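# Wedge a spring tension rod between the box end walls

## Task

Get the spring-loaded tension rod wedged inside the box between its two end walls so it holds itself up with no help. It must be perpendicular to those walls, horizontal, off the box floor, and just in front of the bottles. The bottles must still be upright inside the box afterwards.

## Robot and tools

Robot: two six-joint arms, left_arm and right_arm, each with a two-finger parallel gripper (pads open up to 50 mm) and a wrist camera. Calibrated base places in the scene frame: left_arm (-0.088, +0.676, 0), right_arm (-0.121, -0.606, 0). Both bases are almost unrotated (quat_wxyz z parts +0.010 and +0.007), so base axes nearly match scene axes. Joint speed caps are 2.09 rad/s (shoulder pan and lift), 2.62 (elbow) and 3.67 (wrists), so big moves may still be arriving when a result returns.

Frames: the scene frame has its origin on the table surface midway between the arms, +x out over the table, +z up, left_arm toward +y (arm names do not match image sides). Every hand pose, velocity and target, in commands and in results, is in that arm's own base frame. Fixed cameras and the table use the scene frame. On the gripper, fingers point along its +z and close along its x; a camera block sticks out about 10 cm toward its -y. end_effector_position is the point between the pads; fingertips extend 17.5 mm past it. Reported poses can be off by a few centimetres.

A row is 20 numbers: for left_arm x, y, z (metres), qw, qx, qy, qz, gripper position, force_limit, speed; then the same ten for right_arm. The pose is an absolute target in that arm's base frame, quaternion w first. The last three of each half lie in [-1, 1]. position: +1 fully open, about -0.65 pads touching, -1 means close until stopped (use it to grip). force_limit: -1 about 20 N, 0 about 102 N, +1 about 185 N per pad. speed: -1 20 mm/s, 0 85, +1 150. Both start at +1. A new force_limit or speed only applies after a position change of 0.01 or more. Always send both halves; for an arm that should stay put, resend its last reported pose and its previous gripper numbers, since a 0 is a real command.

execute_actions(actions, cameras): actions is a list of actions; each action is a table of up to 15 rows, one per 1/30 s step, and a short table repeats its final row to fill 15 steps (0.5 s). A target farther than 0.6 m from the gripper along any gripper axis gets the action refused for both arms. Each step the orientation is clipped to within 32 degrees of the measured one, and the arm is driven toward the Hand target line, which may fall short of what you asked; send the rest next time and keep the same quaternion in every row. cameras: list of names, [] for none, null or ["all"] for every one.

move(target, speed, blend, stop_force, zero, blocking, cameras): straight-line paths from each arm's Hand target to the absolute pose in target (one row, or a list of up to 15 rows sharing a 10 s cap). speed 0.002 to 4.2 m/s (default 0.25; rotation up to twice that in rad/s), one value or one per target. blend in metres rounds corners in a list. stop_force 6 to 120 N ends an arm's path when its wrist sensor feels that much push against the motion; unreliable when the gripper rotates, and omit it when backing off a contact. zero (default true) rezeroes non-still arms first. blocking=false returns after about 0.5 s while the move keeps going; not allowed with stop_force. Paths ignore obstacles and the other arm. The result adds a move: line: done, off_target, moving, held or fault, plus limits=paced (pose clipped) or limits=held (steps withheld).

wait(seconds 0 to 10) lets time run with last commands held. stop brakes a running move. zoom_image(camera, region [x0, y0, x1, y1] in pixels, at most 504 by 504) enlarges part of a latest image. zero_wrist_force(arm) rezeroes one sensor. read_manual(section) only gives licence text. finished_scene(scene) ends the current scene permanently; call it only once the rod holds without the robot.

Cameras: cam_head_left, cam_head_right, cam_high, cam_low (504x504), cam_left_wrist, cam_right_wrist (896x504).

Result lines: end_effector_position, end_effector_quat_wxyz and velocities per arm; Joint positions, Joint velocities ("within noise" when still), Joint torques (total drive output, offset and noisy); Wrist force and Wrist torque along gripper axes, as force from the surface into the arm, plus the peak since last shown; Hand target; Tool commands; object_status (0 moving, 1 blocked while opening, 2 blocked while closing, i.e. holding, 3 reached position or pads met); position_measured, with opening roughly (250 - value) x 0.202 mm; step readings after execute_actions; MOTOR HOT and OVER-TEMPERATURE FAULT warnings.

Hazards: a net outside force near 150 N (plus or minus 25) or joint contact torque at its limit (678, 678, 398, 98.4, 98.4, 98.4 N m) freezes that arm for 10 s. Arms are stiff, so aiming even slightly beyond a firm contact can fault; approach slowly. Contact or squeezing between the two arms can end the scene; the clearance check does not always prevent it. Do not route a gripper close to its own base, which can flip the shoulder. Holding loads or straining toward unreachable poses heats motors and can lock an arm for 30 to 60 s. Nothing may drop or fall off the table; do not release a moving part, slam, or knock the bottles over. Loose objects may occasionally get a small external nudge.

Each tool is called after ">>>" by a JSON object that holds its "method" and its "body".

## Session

>>> {"method": "execute_actions", "body": {"actions": []}}

Scene clock: 0.00 s.
left_arm: end_effector_position=(+1.5835, -0.4024, +0.3533) position_measured=3 object_status=3 end_effector_quat_wxyz=(+0.423, +0.890, -0.019, -0.167) | right_arm: end_effector_position=(+0.5621, +0.5601, +0.2640) position_measured=3 object_status=3 end_effector_quat_wxyz=(+0.101, +0.853, +0.453, -0.240)
Joint positions: left_arm=[-0.207 -0.372 0.313 -1.255 -2.49 1.534] | right_arm=[4.154 -1.827 -1.952 -1.456 1.633 1.59]
Joint velocities: within noise
Joint torques (N m): no reading
Wrist force (N): no reading
Wrist torque (N m): no reading
Wrist force, peak (N): no reading
Hand target: left_arm +1.5835, -0.4024, +0.3533; +0.423, +0.890, -0.019, -0.167 | right_arm +0.5621, +0.5601, +0.2640; +0.101, +0.853, +0.453, -0.240
Tool commands: left_gripper/position=+1.0 left_gripper/force_limit=+1.0 left_gripper/speed=+1.0 right_gripper/position=+1.0 right_gripper/force_limit=+1.0 right_gripper/speed=+1.0

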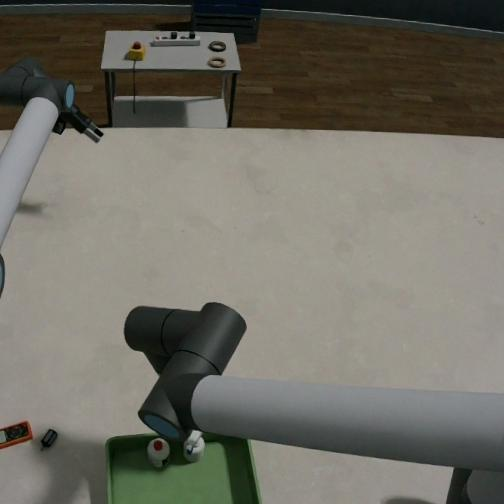

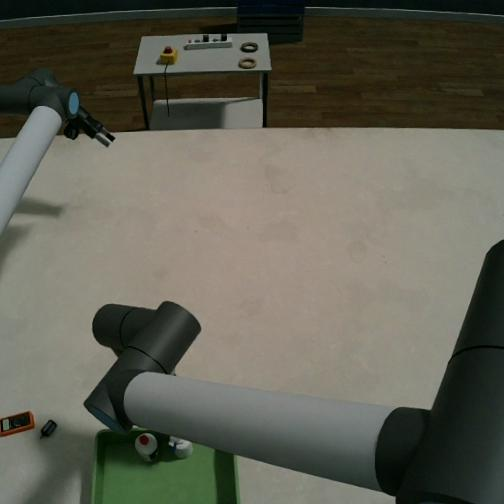

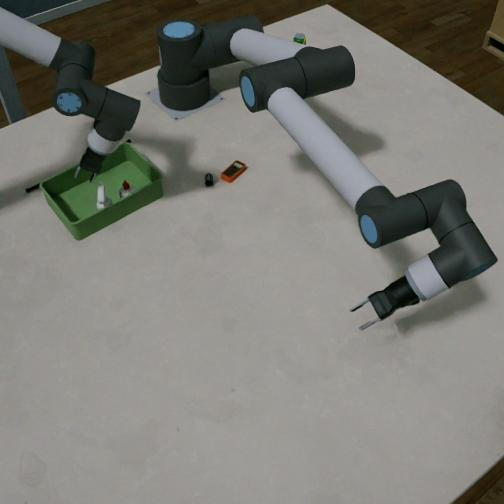

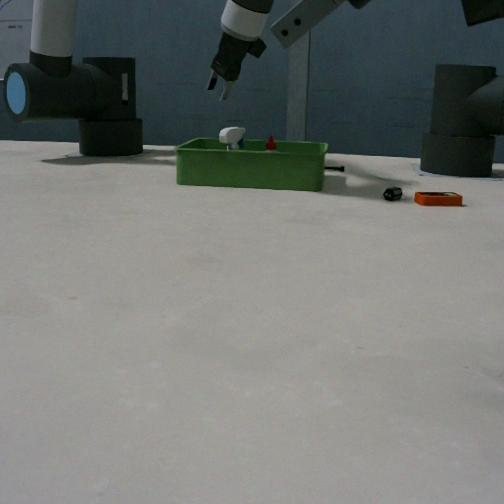

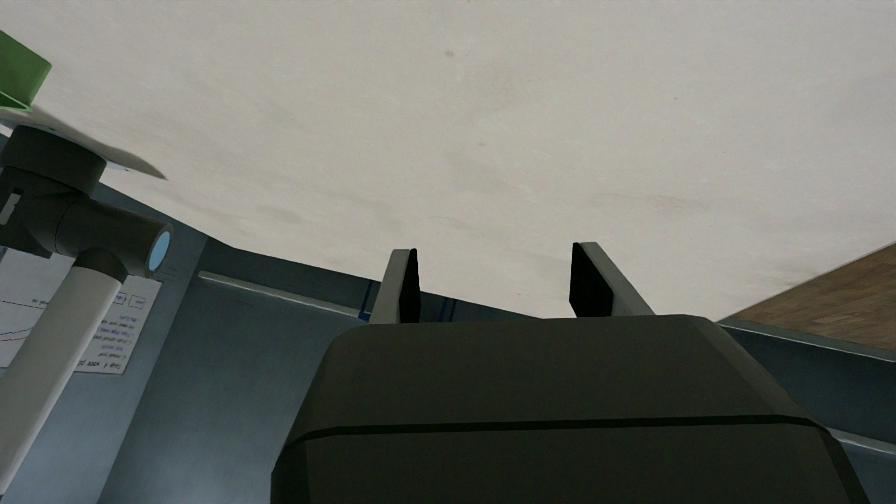

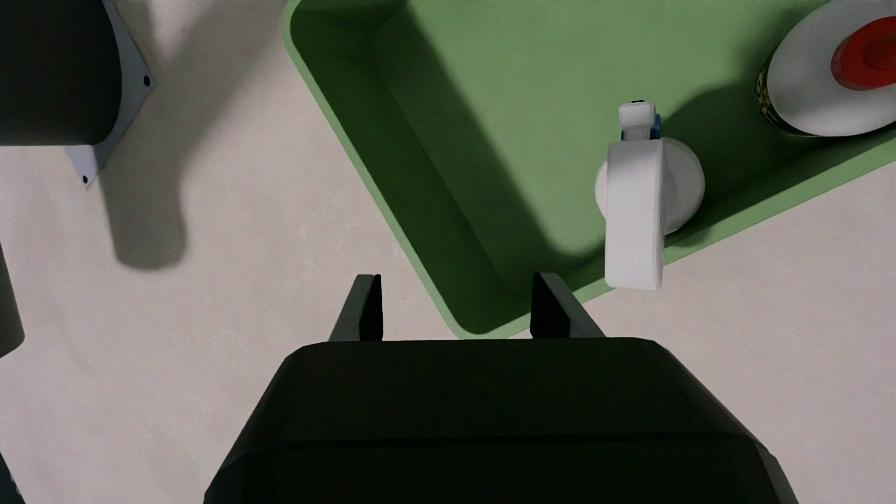

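>>> {"method": "move", "body": {"target": [0.1975,-0.53,0.50,0,1,-0.01,0,1,0,-0.8,0.2478,0.4826,0.50,0,0.007,1,0,1,0,-0.8], "speed": 0.5}}

Scene clock: 8.93 s.
left_arm: end_effector_position=(+0.1976, -0.5300, +0.5000) position_measured=3 object_status=3 end_effector_quat_wxyz=(+0.000, +1.000, -0.010, +0.000) | right_arm: end_effector_position=(+0.2478, +0.4826, +0.5000) position_measured=3 object_status=3 end_effector_quat_wxyz=(+0.000, +0.007, +1.000, +0.000)
Joint positions: left_arm=[-1.577 -1.968 2.235 -1.838 -1.571 0.014] | right_arm=[4.618 -1.138 -2.253 -1.321 1.571 -0.081]
Joint velocities: within noise
Joint torques (N m): left_arm=[-30.9 -27.95 -124.57 -7.73 5.35 -4.65] | right_arm=[29.7 39.02 84.29 16.89 5.54 -3.87]
Wrist force (N): left_arm=[-0.5 1.2 0.3] | right_arm=[0.2 1.1 -0.2]
Wrist torque (N m): left_arm=[0.54 0.12 0.53] | right_arm=[0.15 -0.04 0.17]
Wrist force, peak (N): left_arm=[-4.6 1.9 0.6] | right_arm=[1.4 1.4 0.1]
Hand target: left_arm +0.1975, -0.5300, +0.5000; +0.000, +1.000, -0.010, +0.000 | right_arm +0.2478, +0.4826, +0.5000; +0.000, +0.007, +1.000, +0.000
Off the commanded pose: left_arm 0.000 m, 0 deg | right_arm 0.000 m, 0 deg.
move: done

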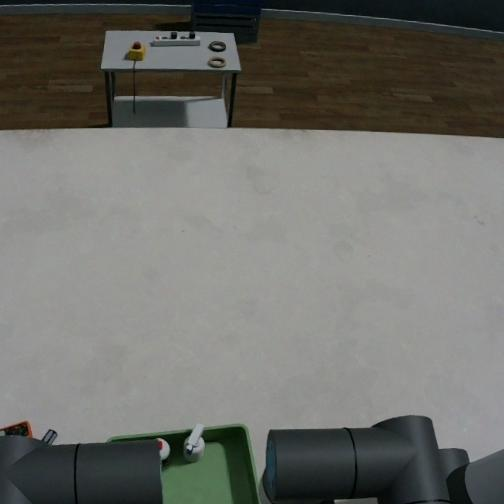

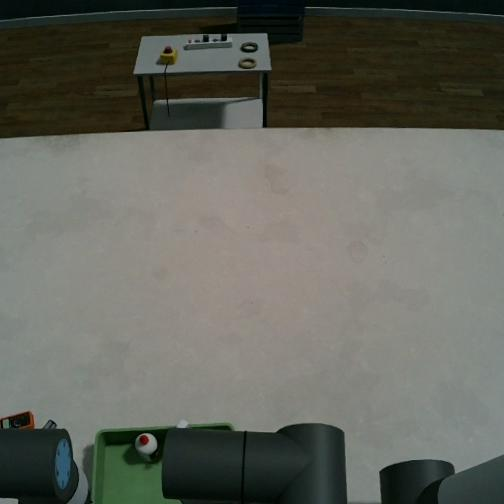

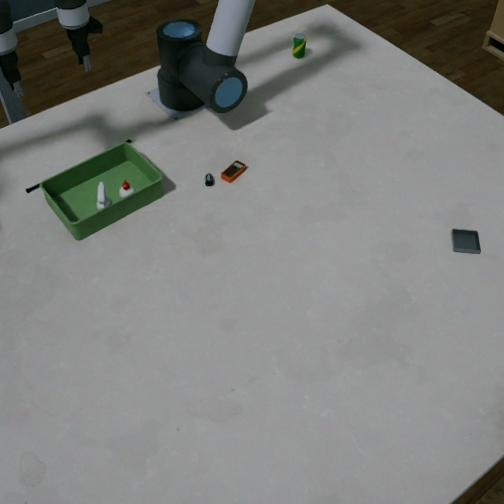

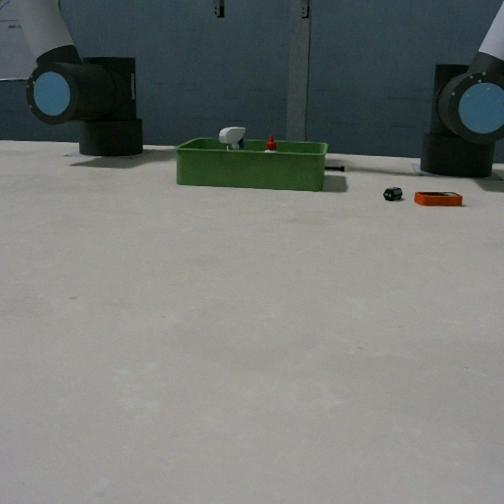

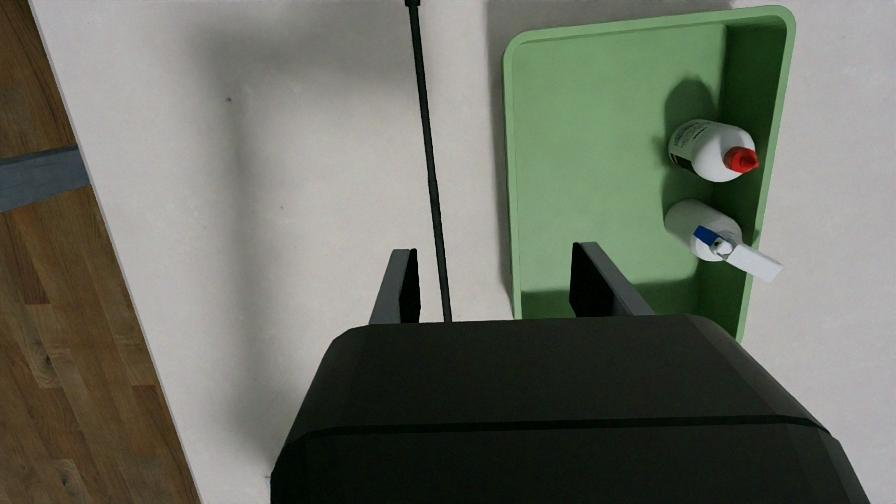

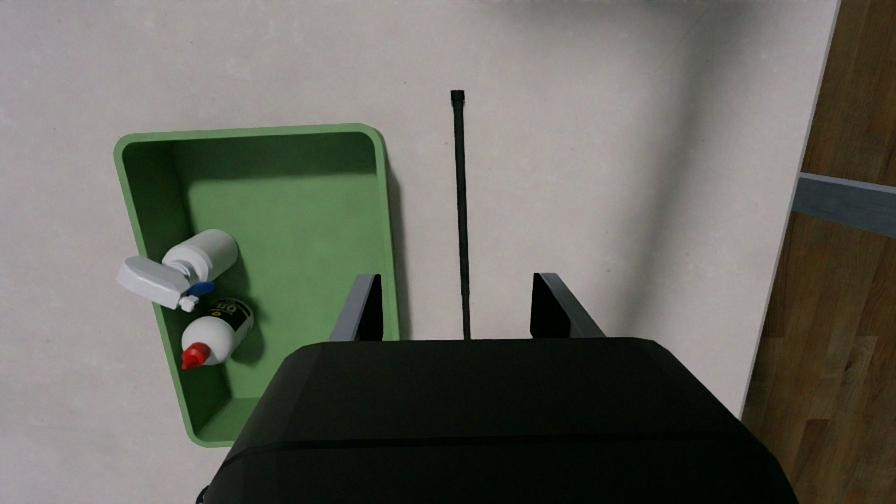

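>>> {"method": "move", "body": {"target": [0.1975,-0.49,0.45,0,1,-0.01,0,1,0,-0.8,0.2118,0.4831,0.09,0,-0.033,0.9995,0,1,0,-0.8], "speed": 0.25, "cameras": ["cam_left_wrist","cam_right_wrist"]}}

Scene clock: 31.23 s.
left_arm: end_effector_position=(+0.1975, -0.4900, +0.4500) position_measured=3 object_status=3 end_effector_quat_wxyz=(+0.000, +1.000, -0.010, +0.000) | right_arm: end_effector_position=(+0.2117, +0.4831, +0.0901) position_measured=3 object_status=3 end_effector_quat_wxyz=(+0.000, -0.033, +0.999, +0.000)
Joint positions: left_arm=[-1.578 -2.005 2.325 -1.891 -1.571 0.013] | right_arm=[4.69 -1.615 -2.688 -0.409 1.571 -0.088]
Joint velocities: within noise
Joint torques (N m): left_arm=[-31.94 -17.73 -99.45 -14.8 3.42 -4.96] | right_arm=[-30.33 18.39 32.83 17.69 5.06 -2.69]
Wrist force (N): left_arm=[-0.1 1.1 0.2] | right_arm=[0.3 0.5 -0.2]
Wrist torque (N m): left_arm=[0.50 0.05 0.56] | right_arm=[0.05 -0.06 0.16]
Wrist force, peak (N): left_arm=[-0.6 1.6 -0.2] | right_arm=[-0.2 0.4 -3.6]
Hand target: left_arm +0.1975, -0.4900, +0.4500; +0.000, +1.000, -0.010, +0.000 | right_arm +0.2118, +0.4831, +0.0900; +0.000, -0.033, +0.999, +0.000
Off the commanded pose: left_arm 0.000 m, 0 deg | right_arm 0.000 m, 0 deg.
move: done
Images, in order (width x height): cam_left_wrist 896x504, cam_right_wrist 896x504.

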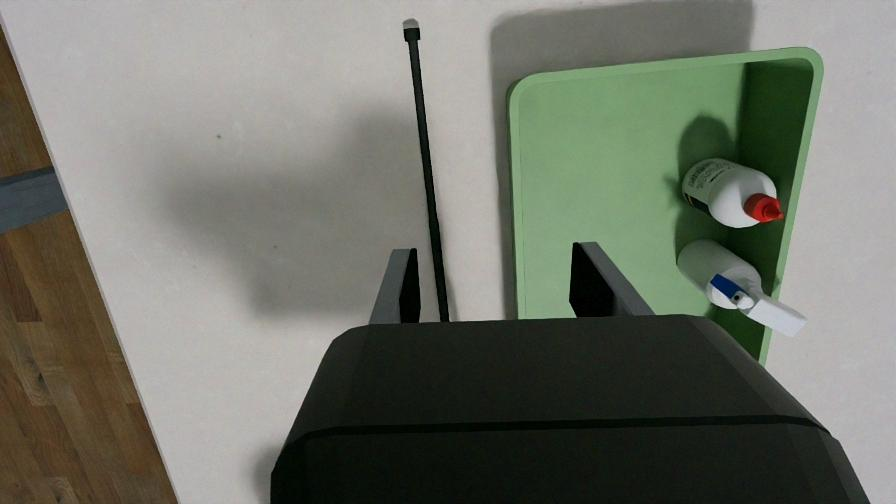

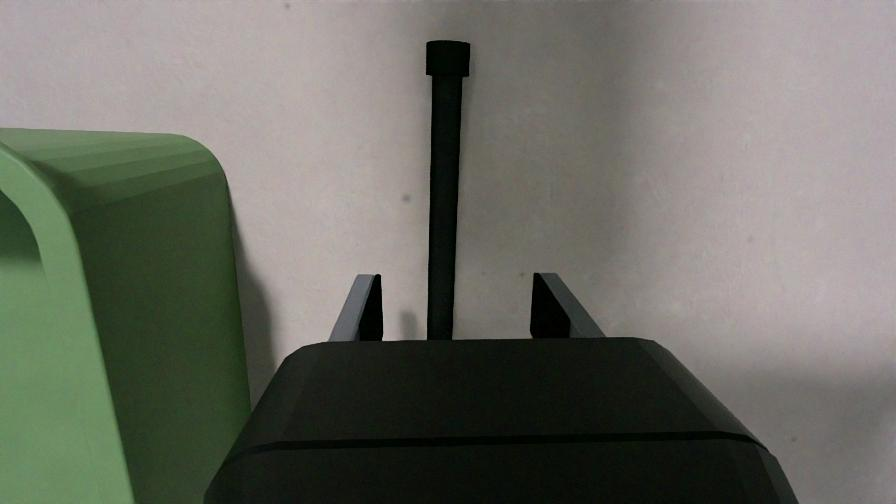

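>>> {"method": "move", "body": {"target": [0.1975,-0.49,0.45,0,1,-0.01,0,1,0,-0.8,0.2138,0.4831,0.035,0,-0.033,0.9995,0,1,0,-0.8], "speed": 0.08, "cameras": ["cam_right_wrist"]}}

>>> {"method": "move", "body": {"target": [0.1975,-0.49,0.45,0,1,-0.01,0,1,0,-0.8,0.2138,0.4831,0.0215,0,-0.033,0.9995,0,1,0,-0.8], "speed": 0.008, "stop_force": 6, "cameras": ["cam_right_wrist"]}}

Scene clock: 39.40 s.
left_arm: end_effector_position=(+0.1975, -0.4900, +0.4500) position_measured=3 object_status=3 end_effector_quat_wxyz=(+0.000, +1.000, -0.010, +0.000) | right_arm: end_effector_position=(+0.2138, +0.4831, +0.0351) position_measured=3 object_status=3 end_effector_quat_wxyz=(+0.000, -0.033, +0.999, +0.000)
Joint positions: left_arm=[-1.578 -2.005 2.325 -1.891 -1.571 0.013] | right_arm=[4.686 -1.759 -2.721 -0.232 1.571 -0.092]
Joint velocities: within noise
Joint torques (N m): left_arm=[-28.99 -13.17 -115.95 -11.98 5.89 -4.78] | right_arm=[-27.73 47.38 13.21 18.2 0.77 -2.6]
Wrist force (N): left_arm=[-0.1 0.9 0.4] | right_arm=[0.3 0.9 -0.2]
Wrist torque (N m): left_arm=[0.47 0.05 0.56] | right_arm=[0.10 -0.06 0.16]
Wrist force, peak (N): left_arm=[-0.2 1.5 0.0] | right_arm=[0.0 0.6 -1.7]
Hand target: left_arm +0.1975, -0.4900, +0.4500; +0.000, +1.000, -0.010, +0.000 | right_arm +0.2138, +0.4831, +0.0350; +0.000, -0.033, +0.999, +0.000
Off the commanded pose: left_arm 0.000 m, 0 deg | right_arm 0.000 m, 0 deg.
move: done
Images, in order (width x height): cam_right_wrist 896x504.

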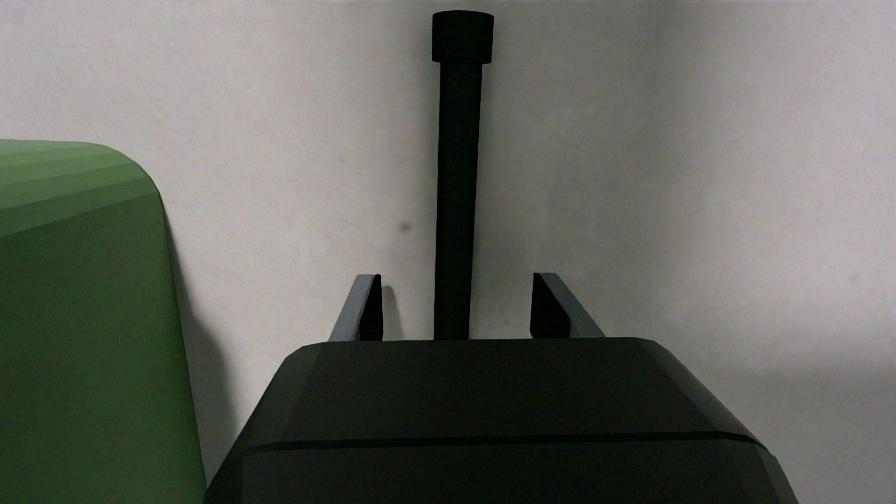

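Scene clock: 41.97 s.
left_arm: end_effector_position=(+0.1975, -0.4900, +0.4500) position_measured=3 object_status=3 end_effector_quat_wxyz=(+0.000, +1.000, -0.010, +0.000) | right_arm: end_effector_position=(+0.2138, +0.4831, +0.0215) position_measured=3 object_status=3 end_effector_quat_wxyz=(+0.000, -0.033, +0.999, +0.000)
Joint positions: left_arm=[-1.578 -2.005 2.325 -1.891 -1.571 0.013] | right_arm=[4.686 -1.797 -2.728 -0.187 1.571 -0.092]
Joint velocities: within noise
Joint torques (N m): left_arm=[-24.59 -9.98 -116.33 -9.48 5.17 -4.92] | right_arm=[-26.14 46.75 16.2 16.62 1.58 -2.55]
Wrist force (N): left_arm=[-0.5 1.1 0.6] | right_arm=[0.3 0.8 0.1]
Wrist torque (N m): left_arm=[0.48 0.12 0.56] | right_arm=[0.08 -0.06 0.17]
Wrist force, peak (N): left_arm=[0.0 1.3 0.9] | right_arm=[0.8 1.1 0.1]
Hand target: left_arm +0.1975, -0.4900, +0.4500; +0.000, +1.000, -0.010, +0.000 | right_arm +0.2138, +0.4831, +0.0215; +0.000, -0.033, +0.999, +0.000
Off the commanded pose: left_arm 0.000 m, 0 deg | right_arm 0.000 m, 0 deg.
move: done
Images, in order (width x height): cam_right_wrist 896x504.

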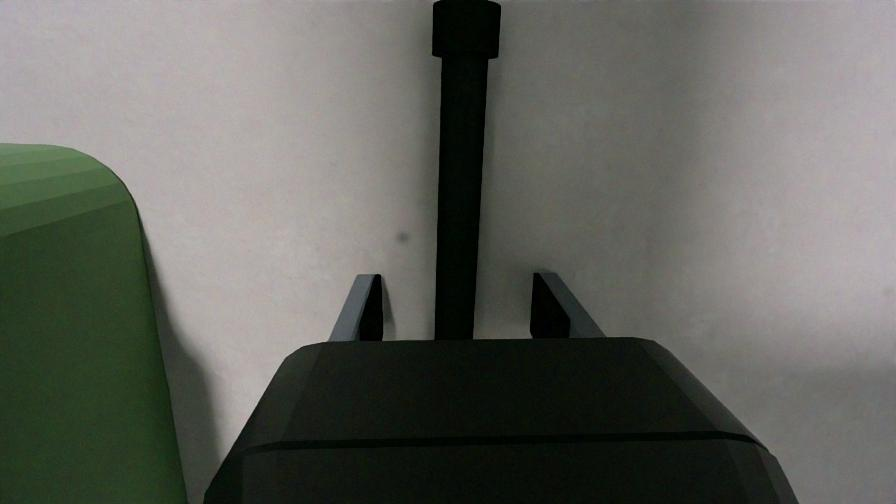

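>>> {"method": "move", "body": {"target": [0.1975,-0.49,0.45,0,1,-0.01,0,1,0,-0.8,0.2138,0.4831,0.0215,0,-0.033,0.9995,0,-1,0,-0.8], "cameras": ["cam_right_wrist","cam_left_wrist"]}}

Scene clock: 46.33 s.
left_arm: end_effector_position=(+0.1975, -0.4900, +0.4500) position_measured=3 object_status=3 end_effector_quat_wxyz=(+0.000, +1.000, -0.010, +0.000) | right_arm: end_effector_position=(+0.2138, +0.4831, +0.0215) position_measured=196 object_status=2 end_effector_quat_wxyz=(+0.000, -0.033, +0.999, +0.000)
Joint positions: left_arm=[-1.578 -2.005 2.325 -1.891 -1.571 0.013] | right_arm=[4.686 -1.797 -2.728 -0.187 1.571 -0.092]
Joint velocities: within noise
Joint torques (N m): left_arm=[-18.66 -5.55 -109.71 -7.97 5.33 -5.22] | right_arm=[-23.27 48.69 24.89 7.15 0.92 -2.61]
Wrist force (N): left_arm=[-0.2 1.0 0.1] | right_arm=[0.0 0.7 0.5]
Wrist torque (N m): left_arm=[0.47 0.07 0.56] | right_arm=[0.06 0.00 0.14]
Wrist force, peak (N): left_arm=[-0.1 1.3 0.8] | right_arm=[1.0 1.0 -0.1]
Hand target: left_arm +0.1975, -0.4900, +0.4500; +0.000, +1.000, -0.010, +0.000 | right_arm +0.2138, +0.4831, +0.0215; +0.000, -0.033, +0.999, +0.000
Off the commanded pose: left_arm 0.000 m, 0 deg | right_arm 0.000 m, 0 deg.
move: done
Images, in order (width x height): cam_left_wrist 896x504, cam_right_wrist 896x504.

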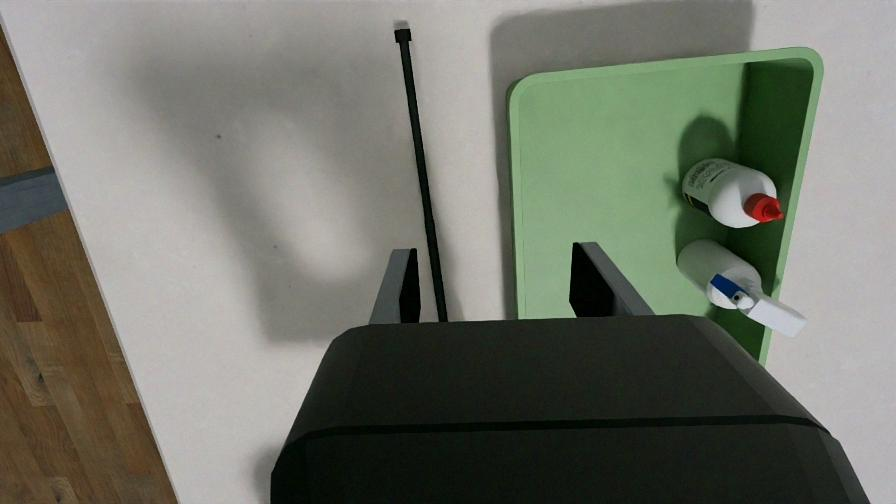

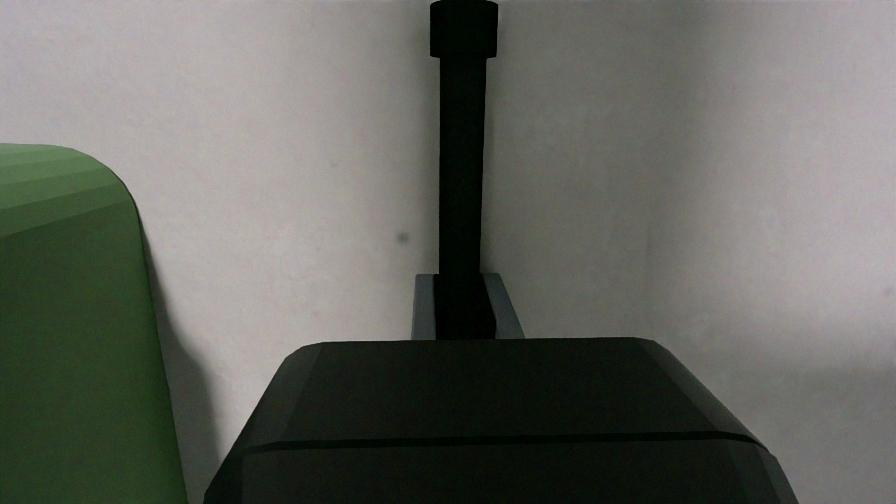

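>>> {"method": "move", "body": {"target": [[0.1975,-0.49,0.50,0,1,-0.01,0,1,0,-0.8,0.2138,0.4831,0.25,0,-0.033,0.9995,0,-1,0,-0.8],[0.4342,-0.4328,0.38,0,0.9997,0.0225,0,1,0,-0.8,0.5059,0.4958,0.30,0,-0.0255,0.9997,0,-1,0,-0.8]], "speed": 0.2}}

Scene clock: 81.20 s.
left_arm: end_effector_position=(+0.4340, -0.4328, +0.3801) position_measured=3 object_status=3 end_effector_quat_wxyz=(+0.000, +1.000, +0.022, +0.000) | right_arm: end_effector_position=(+0.5057, +0.4958, +0.3000) position_measured=196 object_status=2 end_effector_quat_wxyz=(+0.000, -0.025, +1.000, +0.000)
Joint positions: left_arm=[-1.118 -1.827 2.33 -2.074 -1.571 0.408] | right_arm=[4.205 -1.516 -2.305 -0.891 1.571 -0.559]
Joint velocities: within noise
Joint torques (N m): left_arm=[29.76 -12.37 -115.55 -14.54 -5.25 5.36] | right_arm=[-31.54 43.22 92.78 5.27 4.96 -2.93]
Wrist force (N): left_arm=[0.5 0.6 -0.1] | right_arm=[0.3 0.6 1.1]
Wrist torque (N m): left_arm=[0.38 -0.04 0.53] | right_arm=[0.21 -0.06 0.16]
Wrist force, peak (N): left_arm=[-2.2 2.2 -1.1] | right_arm=[0.4 0.7 3.7]
Hand target: left_arm +0.4342, -0.4328, +0.3800; +0.000, +1.000, +0.023, +0.000 | right_arm +0.5059, +0.4958, +0.3000; +0.000, -0.025, +1.000, +0.000
Off the commanded pose: left_arm 0.000 m, 0 deg | right_arm 0.000 m, 0 deg.
move: done

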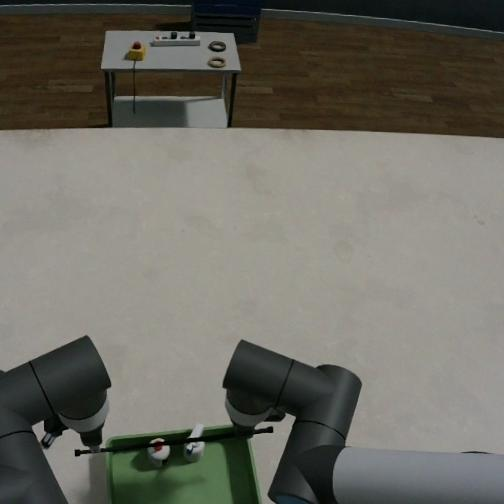

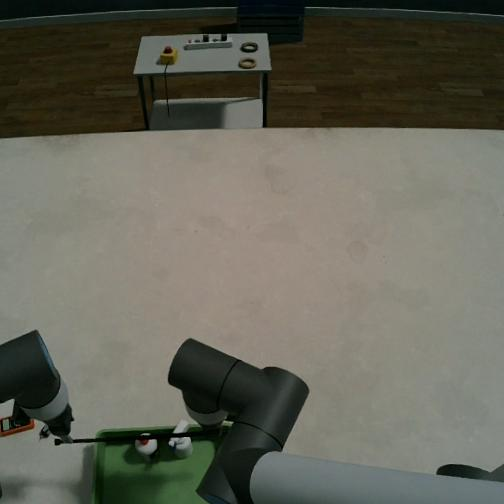

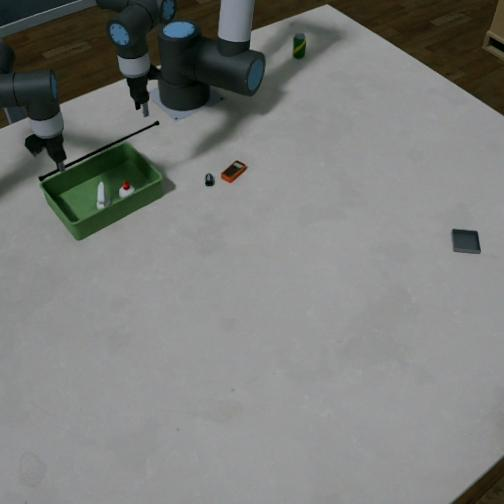

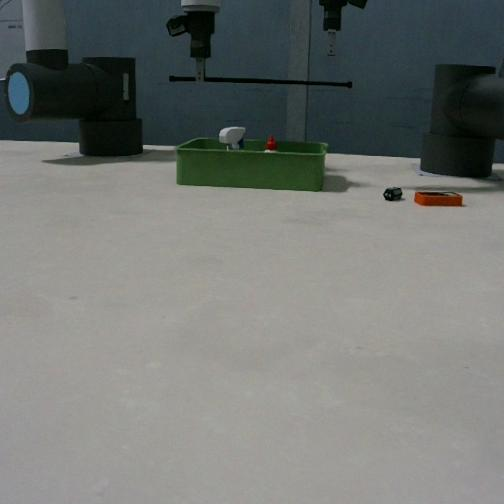

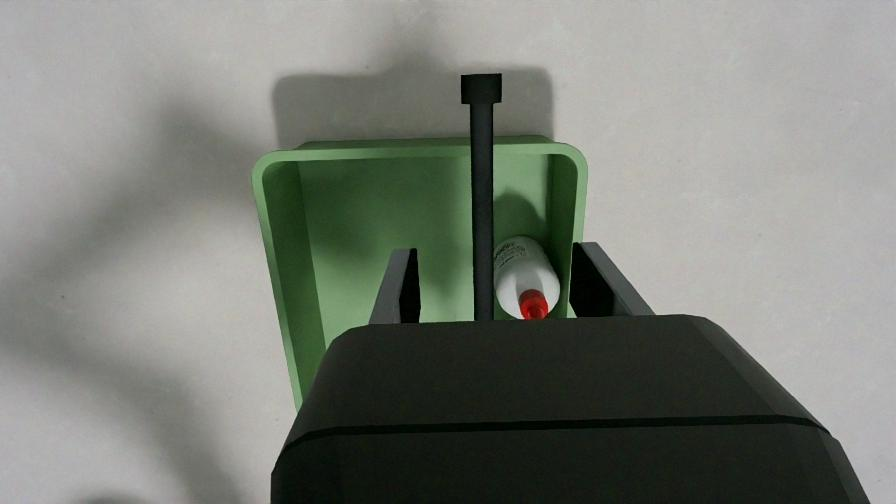

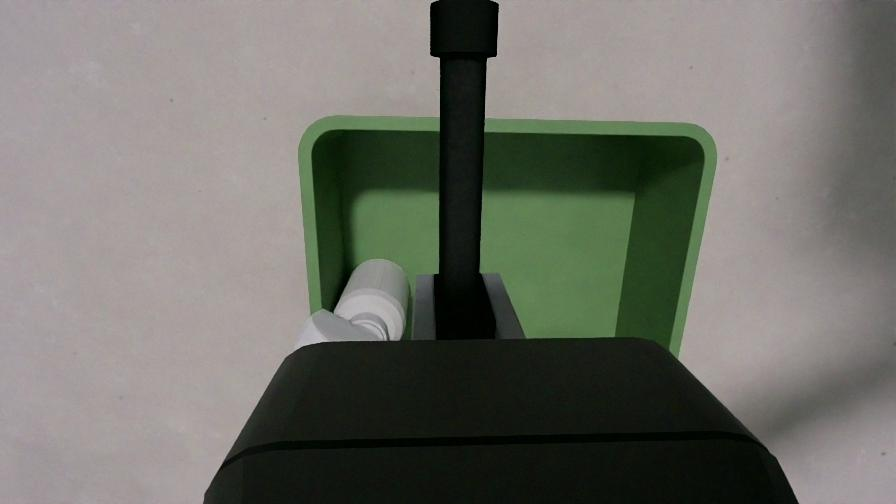

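>>> {"method": "move", "body": {"target": [[0.4338,-0.4248,0.301,0,0.9997,0.0225,0,1,0,-0.8,0.5059,0.4958,0.30,0,-0.0255,0.9997,0,-1,0,-0.8],[0.4338,-0.4248,0.301,0,0.9997,0.0225,0,-1,0,-0.8,0.5059,0.4958,0.30,0,-0.0255,0.9997,0,-1,0,-0.8]], "speed": 0.06, "cameras": ["cam_left_wrist","cam_low"]}}

Scene clock: 90.27 s.
left_arm: end_effector_position=(+0.4338, -0.4248, +0.3010) position_measured=208 object_status=2 end_effector_quat_wxyz=(+0.000, +1.000, +0.023, +0.000) | right_arm: end_effector_position=(+0.5059, +0.4958, +0.3000) position_measured=196 object_status=2 end_effector_quat_wxyz=(+0.000, -0.026, +1.000, +0.000)
Joint positions: left_arm=[-1.112 -1.764 2.416 -2.223 -1.571 0.413] | right_arm=[4.205 -1.517 -2.305 -0.891 1.571 -0.559]
Joint velocities: within noise
Joint torques (N m): left_arm=[27.53 -17.94 -92.66 -12.99 -0.72 6.77] | right_arm=[-27.2 46.1 73.56 12.39 4.53 -2.54]
Wrist force (N): left_arm=[0.6 1.0 0.4] | right_arm=[0.0 0.7 0.7]
Wrist torque (N m): left_arm=[0.48 -0.03 0.58] | right_arm=[0.22 0.03 0.04]
Wrist force, peak (N): left_arm=[0.2 0.7 1.8] | right_arm=[0.4 1.1 1.3]
Hand target: left_arm +0.4338, -0.4248, +0.3010; +0.000, +1.000, +0.023, +0.000 | right_arm +0.5059, +0.4958, +0.3000; +0.000, -0.025, +1.000, +0.000
Off the commanded pose: left_arm 0.000 m, 0 deg | right_arm 0.000 m, 0 deg.
move: done
Images, in order (width x height): cam_low 504x504, cam_left_wrist 896x504.

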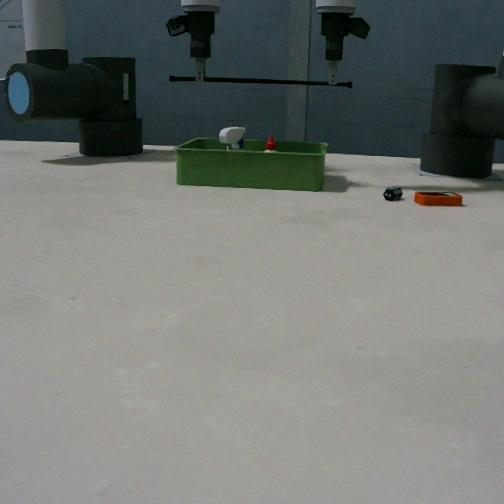

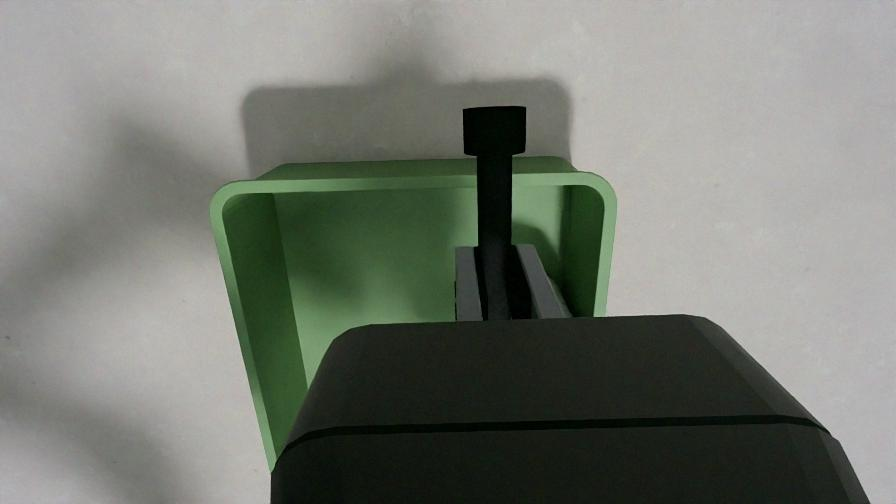

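>>> {"method": "move", "body": {"target": [0.4373,-0.4997,0.301,0,0.9997,0.0225,0,-1,0,-0.8,0.5026,0.5598,0.30,0,-0.0255,0.9997,0,-1,0,-0.8], "speed": 0.05}}

Scene clock: 97.40 s.
left_arm: end_effector_position=(+0.4373, -0.4995, +0.3010) position_measured=208 object_status=2 end_effector_quat_wxyz=(+0.000, +1.000, +0.022, +0.000) | right_arm: end_effector_position=(+0.5026, +0.5596, +0.3000) position_measured=196 object_status=2 end_effector_quat_wxyz=(+0.000, -0.026, +1.000, +0.000)
Joint positions: left_arm=[-1.159 -1.684 2.355 -2.242 -1.571 0.367] | right_arm=[4.251 -1.571 -2.253 -0.888 1.571 -0.512]
Joint velocities: within noise
Joint torques (N m): left_arm=[-41.98 -37.72 -113.37 -19.99 -5.71 -5.28] | right_arm=[33.6 48.29 104.44 21.96 5 3.6]
Wrist force (N): left_arm=[-0.7 -12.6 0.2] | right_arm=[-1.4 -13.0 2.1]
Wrist torque (N m): left_arm=[0.57 -0.09 0.75] | right_arm=[0.39 0.00 0.25]
Wrist force, peak (N): left_arm=[-0.7 -12.6 0.2] | right_arm=[-1.4 -13.0 2.1]
Hand target: left_arm +0.4373, -0.4997, +0.3010; +0.000, +1.000, +0.023, +0.000 | right_arm +0.5026, +0.5598, +0.3000; +0.000, -0.025, +1.000, +0.000
Off the commanded pose: left_arm 0.000 m, 0 deg | right_arm 0.000 m, 0 deg.
move: done

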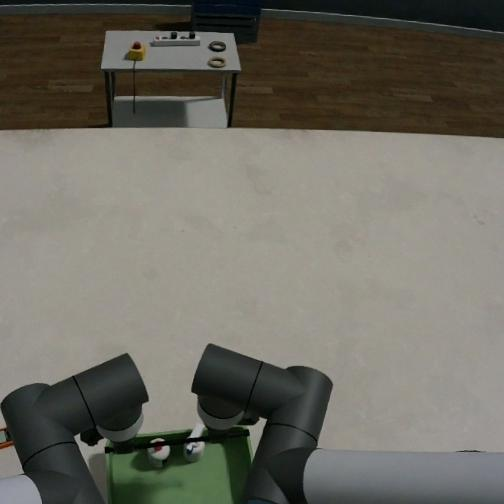

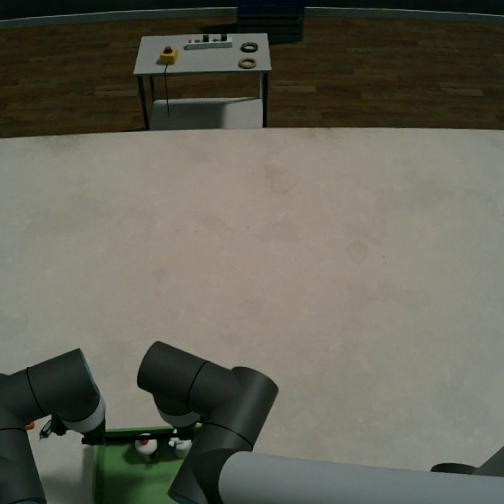

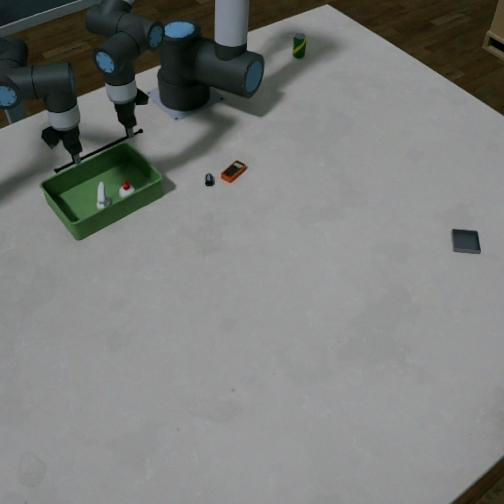

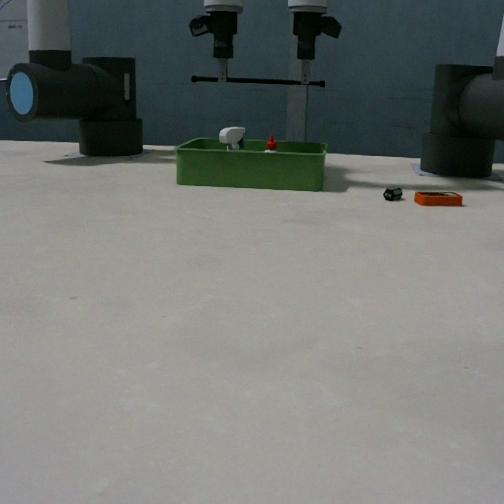

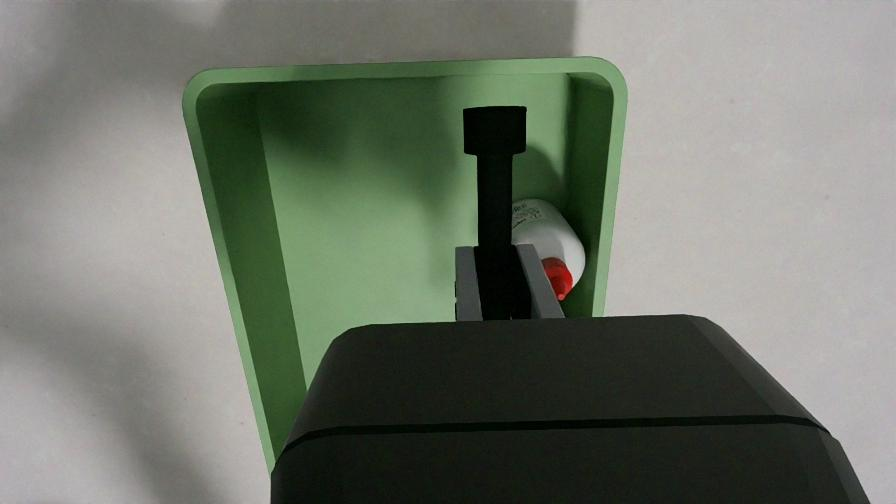

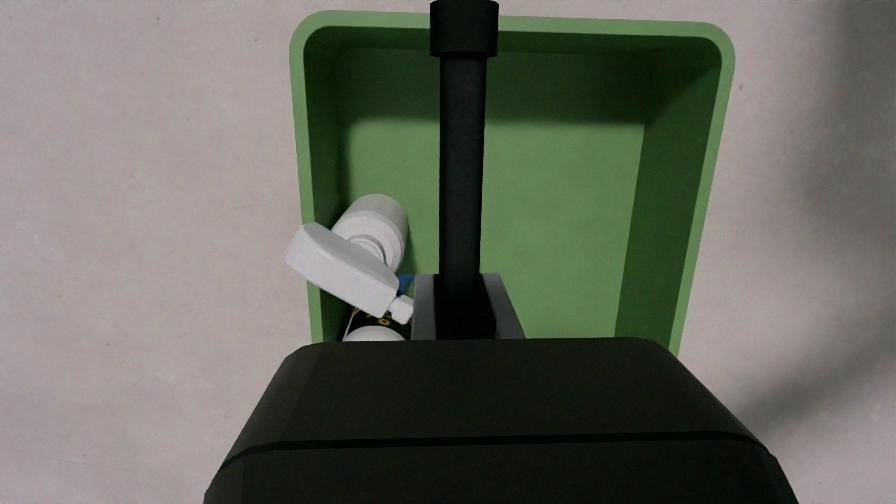

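>>> {"method": "move", "body": {"target": [0.4324,-0.5051,0.2511,-0.0049,0.9763,0.022,0.2166,-1,0,-0.8,0.4982,0.5543,0.2502,0.2166,-0.0249,0.976,0.0055,-1,0,-0.8], "speed": 0.08}}

Scene clock: 123.97 s.
left_arm: end_effector_position=(+0.4324, -0.5051, +0.2511) position_measured=208 object_status=2 end_effector_quat_wxyz=(-0.005, +0.976, +0.022, +0.216) | right_arm: end_effector_position=(+0.4982, +0.5543, +0.2502) position_measured=196 object_status=2 end_effector_quat_wxyz=(+0.216, -0.025, +0.976, +0.005)
Joint positions: left_arm=[-1.405 -1.677 2.52 -2.47 -1.138 0.133] | right_arm=[4.45 -1.572 -2.454 -0.543 1.157 -0.344]
Joint velocities: within noise
Joint torques (N m): left_arm=[-33.61 -31.19 -83.12 -21 7.76 -5.43] | right_arm=[33.77 34.3 68.5 23.58 -8.9 2.95]
Wrist force (N): left_arm=[-0.7 -12.0 0.0] | right_arm=[-0.8 -13.1 2.2]
Wrist torque (N m): left_arm=[0.56 0.06 0.83] | right_arm=[0.37 0.14 0.09]
Wrist force, peak (N): left_arm=[-0.8 -13.0 0.5] | right_arm=[-0.6 -13.5 2.4]
Hand target: left_arm +0.4324, -0.5051, +0.2511; -0.005, +0.976, +0.022, +0.217 | right_arm +0.4982, +0.5543, +0.2502; +0.217, -0.025, +0.976, +0.005
Off the commanded pose: left_arm 0.000 m, 0 deg | right_arm 0.000 m, 0 deg.
move: done

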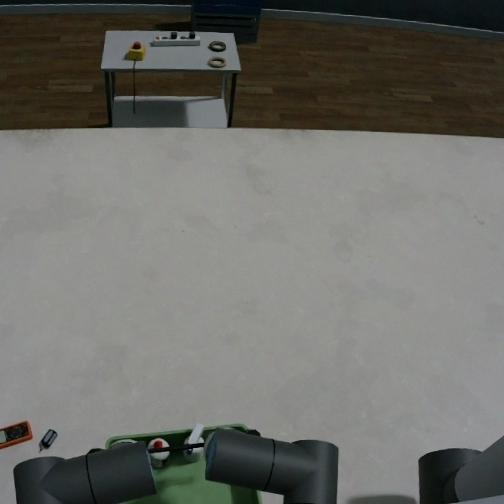

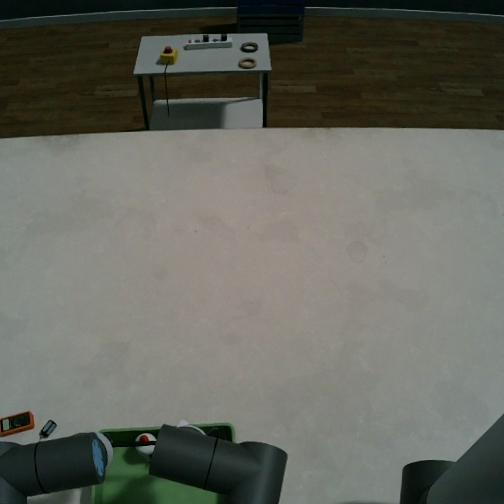

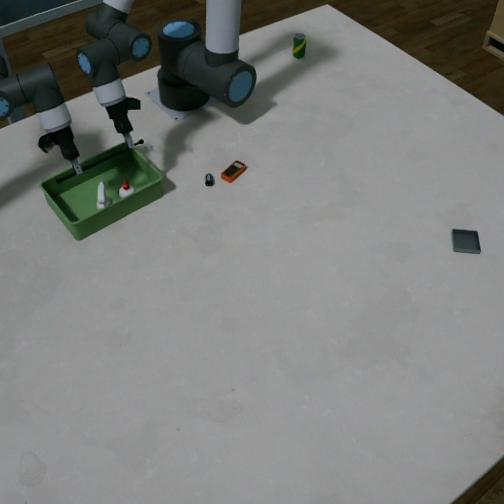

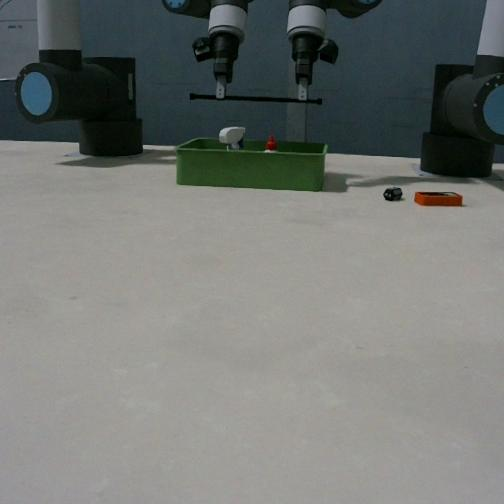

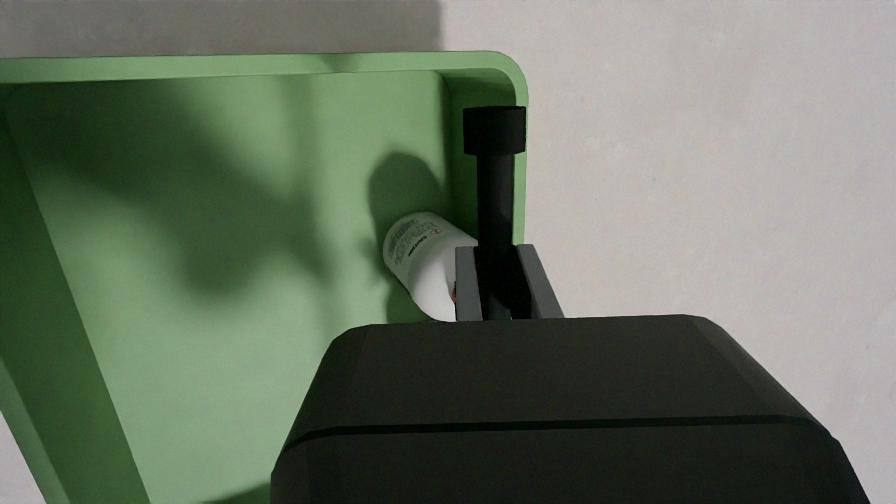

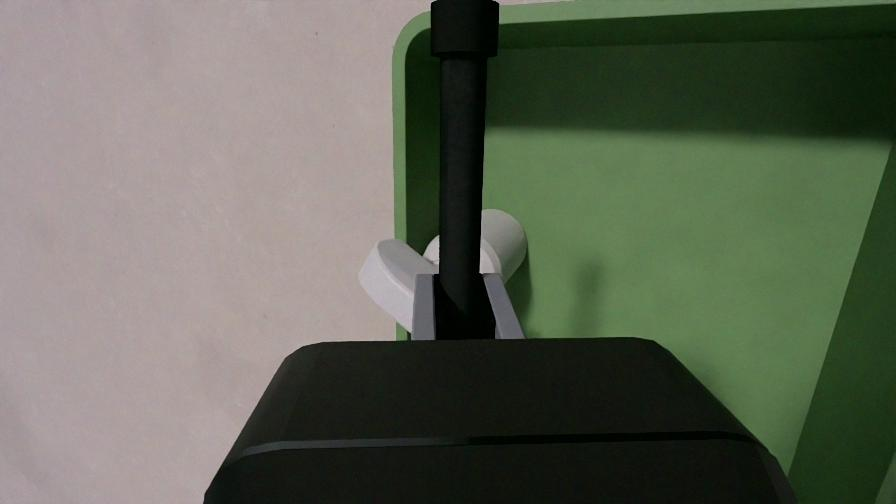

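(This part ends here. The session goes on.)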